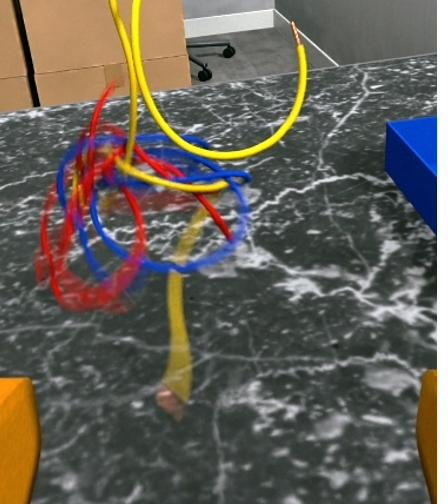

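execute_actions([
  [[0,0,-0.02,0,0,0,-1,0,0,0,0,0,0,0.2],[0,0,-0.04,0,0,0,-1,0,0,0,0,0,0,0.2],[0,0,-0.06,0,0,0,-1,0,0,0,0,0,0,0.2],[0,0,-0.07,0,0,0,-1,0,0,0,0,0,0,0.2]],
  [[0,0,0.1,0,0,0,-1,0,0,0,0,0,0,0.2],[0,0,0.16,0,0,0,-1,0,0,0,0,0,0,0.2],[0,0,0.16,0,0,0,-1,0,0,0,0,0,0,0.2],[0,0,0.1,0,0,0,-1,0,0,0,0,0,0,0.2],[0,0,0,0,0,0,-1,0,0,0,0,0,0,0.2],[0,0,-0.1,0,0,0,-1,0,0,0,0,0,0,0.2],[0,0,-0.16,0,0,0,-1,0,0,0,0,0,0,0.2],[0,0,-0.16,0,0,0,-1,0,0,0,0,0,0,0.2],[0,0,-0.1,0,0,0,-1,0,0,0,0,0,0,0.2],[0,0,0,0,0,0,-1,0,0,0,0,0,0,0.2],[0,0,0.1,0,0,0,-1,0,0,0,0,0,0,0.2],[0,0,0.16,0,0,0,-1,0,0,0,0,0,0,0.2],[0,0,0.16,0,0,0,-1,0,0,0,0,0,0,0.2],[0,0,0.1,0,0,0,-1,0,0,0,0,0,0,0.2],[0,0,0,0,0,0,-1,0,0,0,0,0,0,0.2]],
  [[0,0,-0.1,0,0,0,-1,0,0,0,0,0,0,0.2],[0,0,-0.16,0,0,0,-1,0,0,0,0,0,0,0.2],[0,0,-0.16,0,0,0,-1,0,0,0,0,0,0,0.2],[0,0,-0.1,0,0,0,-1,0,0,0,0,0,0,0.2],[0,0,0,0,0,0,-1,0,0,0,0,0,0,0.2],[0,0,0.1,0,0,0,-1,0,0,0,0,0,0,0.2],[0,0,0.16,0,0,0,-1,0,0,0,0,0,0,0.2],[0,0,0.16,0,0,0,-1,0,0,0,0,0,0,0.2],[0,0,0.1,0,0,0,-1,0,0,0,0,0,0,0.2],[0,0,0,0,0,0,-1,0,0,0,0,0,0,0.2],[0,0,-0.1,0,0,0,-1,0,0,0,0,0,0,0.2],[0,0,-0.16,0,0,0,-1,0,0,0,0,0,0,0.2],[0,0,-0.16,0,0,0,-1,0,0,0,0,0,0,0.2],[0,0,-0.1,0,0,0,-1,0,0,0,0,0,0,0.2],[0,0,0,0,0,0,-1,0,0,0,0,0,0,0.2]],
  [[0,0,0.1,0,0,0,-1,0,0,0,0,0,0,0.2],[0,0,0.16,0,0,0,-1,0,0,0,0,0,0,0.2],[0,0,0.16,0,0,0,-1,0,0,0,0,0,0,0.2],[0,0,0.1,0,0,0,-1,0,0,0,0,0,0,0.2],[0,0,0,0,0,0,-1,0,0,0,0,0,0,0.2],[0,0,-0.1,0,0,0,-1,0,0,0,0,0,0,0.2],[0,0,-0.16,0,0,0,-1,0,0,0,0,0,0,0.2],[0,0,-0.16,0,0,0,-1,0,0,0,0,0,0,0.2],[0,0,-0.1,0,0,0,-1,0,0,0,0,0,0,0.2],[0,0,0,0,0,0,-1,0,0,0,0,0,0,0.2],[0,0,0.06,0,0,0,-1,0,0,0,0,0,0,0.2],[0,0,0.06,0,0,0,-1,0,0,0,0,0,0,0.2],[0,0,0.04,0,0,0,-1,0,0,0,0,0,0,0.2],[0,0,0.03,0,0,0,-1,0,0,0,0,0,0,0.2],[0,0,0.02,0,0,0,-1,0,0,0,0,0,0,0.2]],
], cameras=[])

wait(seconds=1.2, cameras=["cam_right_wrist"])

zoom_image(camera="cam_right_wrist", region=[200, 160, 460, 460])

Scene clock: 1123.10 s.
left_arm: end_effector_position=(+0.2767, -0.2640, +0.2564) grip_measured=-0.970 end_effector_quat_wxyz=(+0.458, +0.518, +0.571, -0.442) | right_arm: end_effector_position=(+0.2396, +0.1411, +0.2396) grip_measured=+0.202 end_effector_quat_wxyz=(+0.531, -0.451, +0.546, +0.465)
Joint positions: left_arm=[-0.356 1.381 0.929 0.013 1.11 0.367 0] | right_arm=[-0.118 1.159 0.457 0.658 -1.527 -0.015 0.055]
Joint torques (N m): left_arm=[-0.31 -5.91 8.28 1.4 0.3 0.24] | right_arm=[-0.79 -4.05 6.04 1.94 -0.2 -0.02]
Heat: left arm: 41 °C; right arm: 44 °C.
Hand target: left_arm +0.2776, -0.2625, +0.2602; +0.456, +0.520, +0.571, -0.442 | right_arm +0.2381, +0.1379, +0.2439; +0.540, -0.456, +0.539, +0.457
Off the commanded pose: left_arm 0.004 m, 0 deg | right_arm 0.006 m, 2 deg.
Step readings (end_effector_position of left_arm | right_arm):
0: (+0.2763, -0.2630, +0.2926) | (+0.2396, +0.1411, +0.2396)
1: (+0.2758, -0.2628, +0.2919) | (+0.2396, +0.1411, +0.2396)
2: (+0.2754, -0.2627, +0.2891) | (+0.2396, +0.1411, +0.2396)
4: (+0.2732, -0.2619, +0.2748) | (+0.2396, +0.1411, +0.2396)
8: (+0.2710, -0.2610, +0.2416) | (+0.2396, +0.1411, +0.2396)
15: (+0.2727, -0.2617, +0.2406) | (+0.2396, +0.1411, +0.2396)
16: (+0.2727, -0.2617, +0.2432) | (+0.2396, +0.1411, +0.2396)
17: (+0.2744, -0.2623, +0.2518) | (+0.2396, +0.1411, +0.2396)
19: (+0.2793, -0.2641, +0.2831) | (+0.2396, +0.1411, +0.2396)
23: (+0.2692, -0.2608, +0.2488) | (+0.2396, +0.1411, +0.2396)
30: (+0.2730, -0.2616, +0.2775) | (+0.2396, +0.1411, +0.2396)
31: (+0.2740, -0.2615, +0.2892) | (+0.2396, +0.1411, +0.2396)
32: (+0.2723, -0.2612, +0.2816) | (+0.2396, +0.1411, +0.2396)
34: (+0.2667, -0.2598, +0.2305) | (+0.2396, +0.1411, +0.2396)
38: (+0.2686, -0.2605, +0.2295) | (+0.2396, +0.1411, +0.2396)
45: (+0.2664, -0.2598, +0.2043) | (+0.2396, +0.1411, +0.2396)
46: (+0.2666, -0.2597, +0.1975) | (+0.2396, +0.1411, +0.2396)
47: (+0.2670, -0.2597, +0.2072) | (+0.2396, +0.1411, +0.2396)
49: (+0.2729, -0.2619, +0.2552) | (+0.2396, +0.1411, +0.2396)
53: (+0.2700, -0.2614, +0.2626) | (+0.2396, +0.1411, +0.2396)
60: (+0.2754, -0.2635, +0.2435) | (+0.2396, +0.1411, +0.2396)
No camera images: "cameras" was empty.

Scene clock: 1124.30 s.
left_arm: end_effector_position=(+0.2767, -0.2640, +0.2564) grip_measured=-0.970 end_effector_quat_wxyz=(+0.458, +0.518, +0.571, -0.443) | right_arm: end_effector_position=(+0.2396, +0.1411, +0.2396) grip_measured=+0.202 end_effector_quat_wxyz=(+0.531, -0.451, +0.546, +0.465)
Joint positions: left_arm=[-0.356 1.381 0.929 0.013 1.11 0.367 0] | right_arm=[-0.118 1.159 0.457 0.658 -1.527 -0.015 0.055]
Joint torques (N m): left_arm=[-0.35 -5.9 8.31 1.39 0.29 0.25] | right_arm=[-0.8 -3.99 6 1.96 -0.25 0.03]
Heat: left arm: 41 °C; right arm: 44 °C.
Hand target: left_arm +0.2776, -0.2625, +0.2602; +0.456, +0.520, +0.571, -0.442 | right_arm +0.2381, +0.1379, +0.2439; +0.540, -0.456, +0.539, +0.457
Tool commands: left_gripper/opening=-1.0 right_gripper/opening=+0.2
Off the commanded pose: left_arm 0.004 m, 0 deg | right_arm 0.006 m, 2 deg.
wait: 1.20 s; at rest by 0.17 s
camera_calibration:
cam_right_wrist: T_world_to_cam=[[0.981576, -0.190131, -0.0189343, -0.207388], [-0.105918, -0.458972, -0.882115, 0.336081], [0.159027, 0.867868, -0.470654, 0.0392408], [0, 0, 0, 1]] pos_world=[0.232924, 0.0807649, 0.311004]
Images, in order (width x height): cam_right_wrist 672x504.

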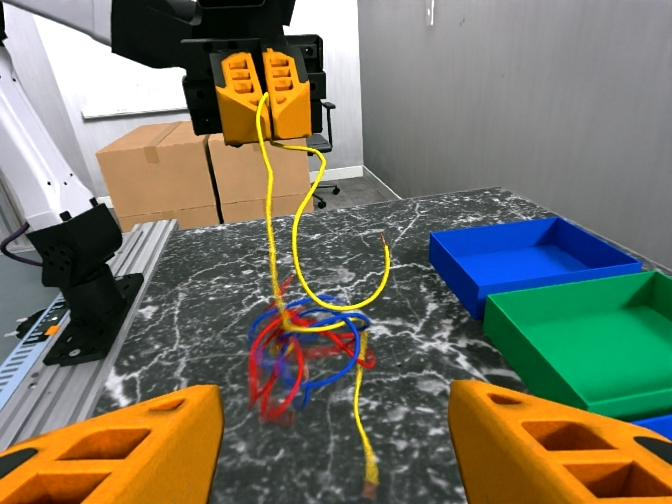

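Scaled by 1.680 from the camera's 672x504 image, which has a finer 960x720 frame.

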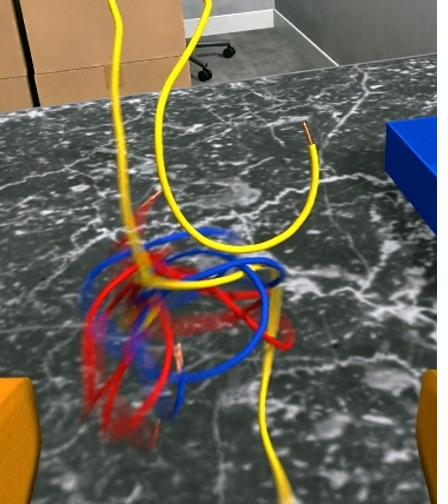

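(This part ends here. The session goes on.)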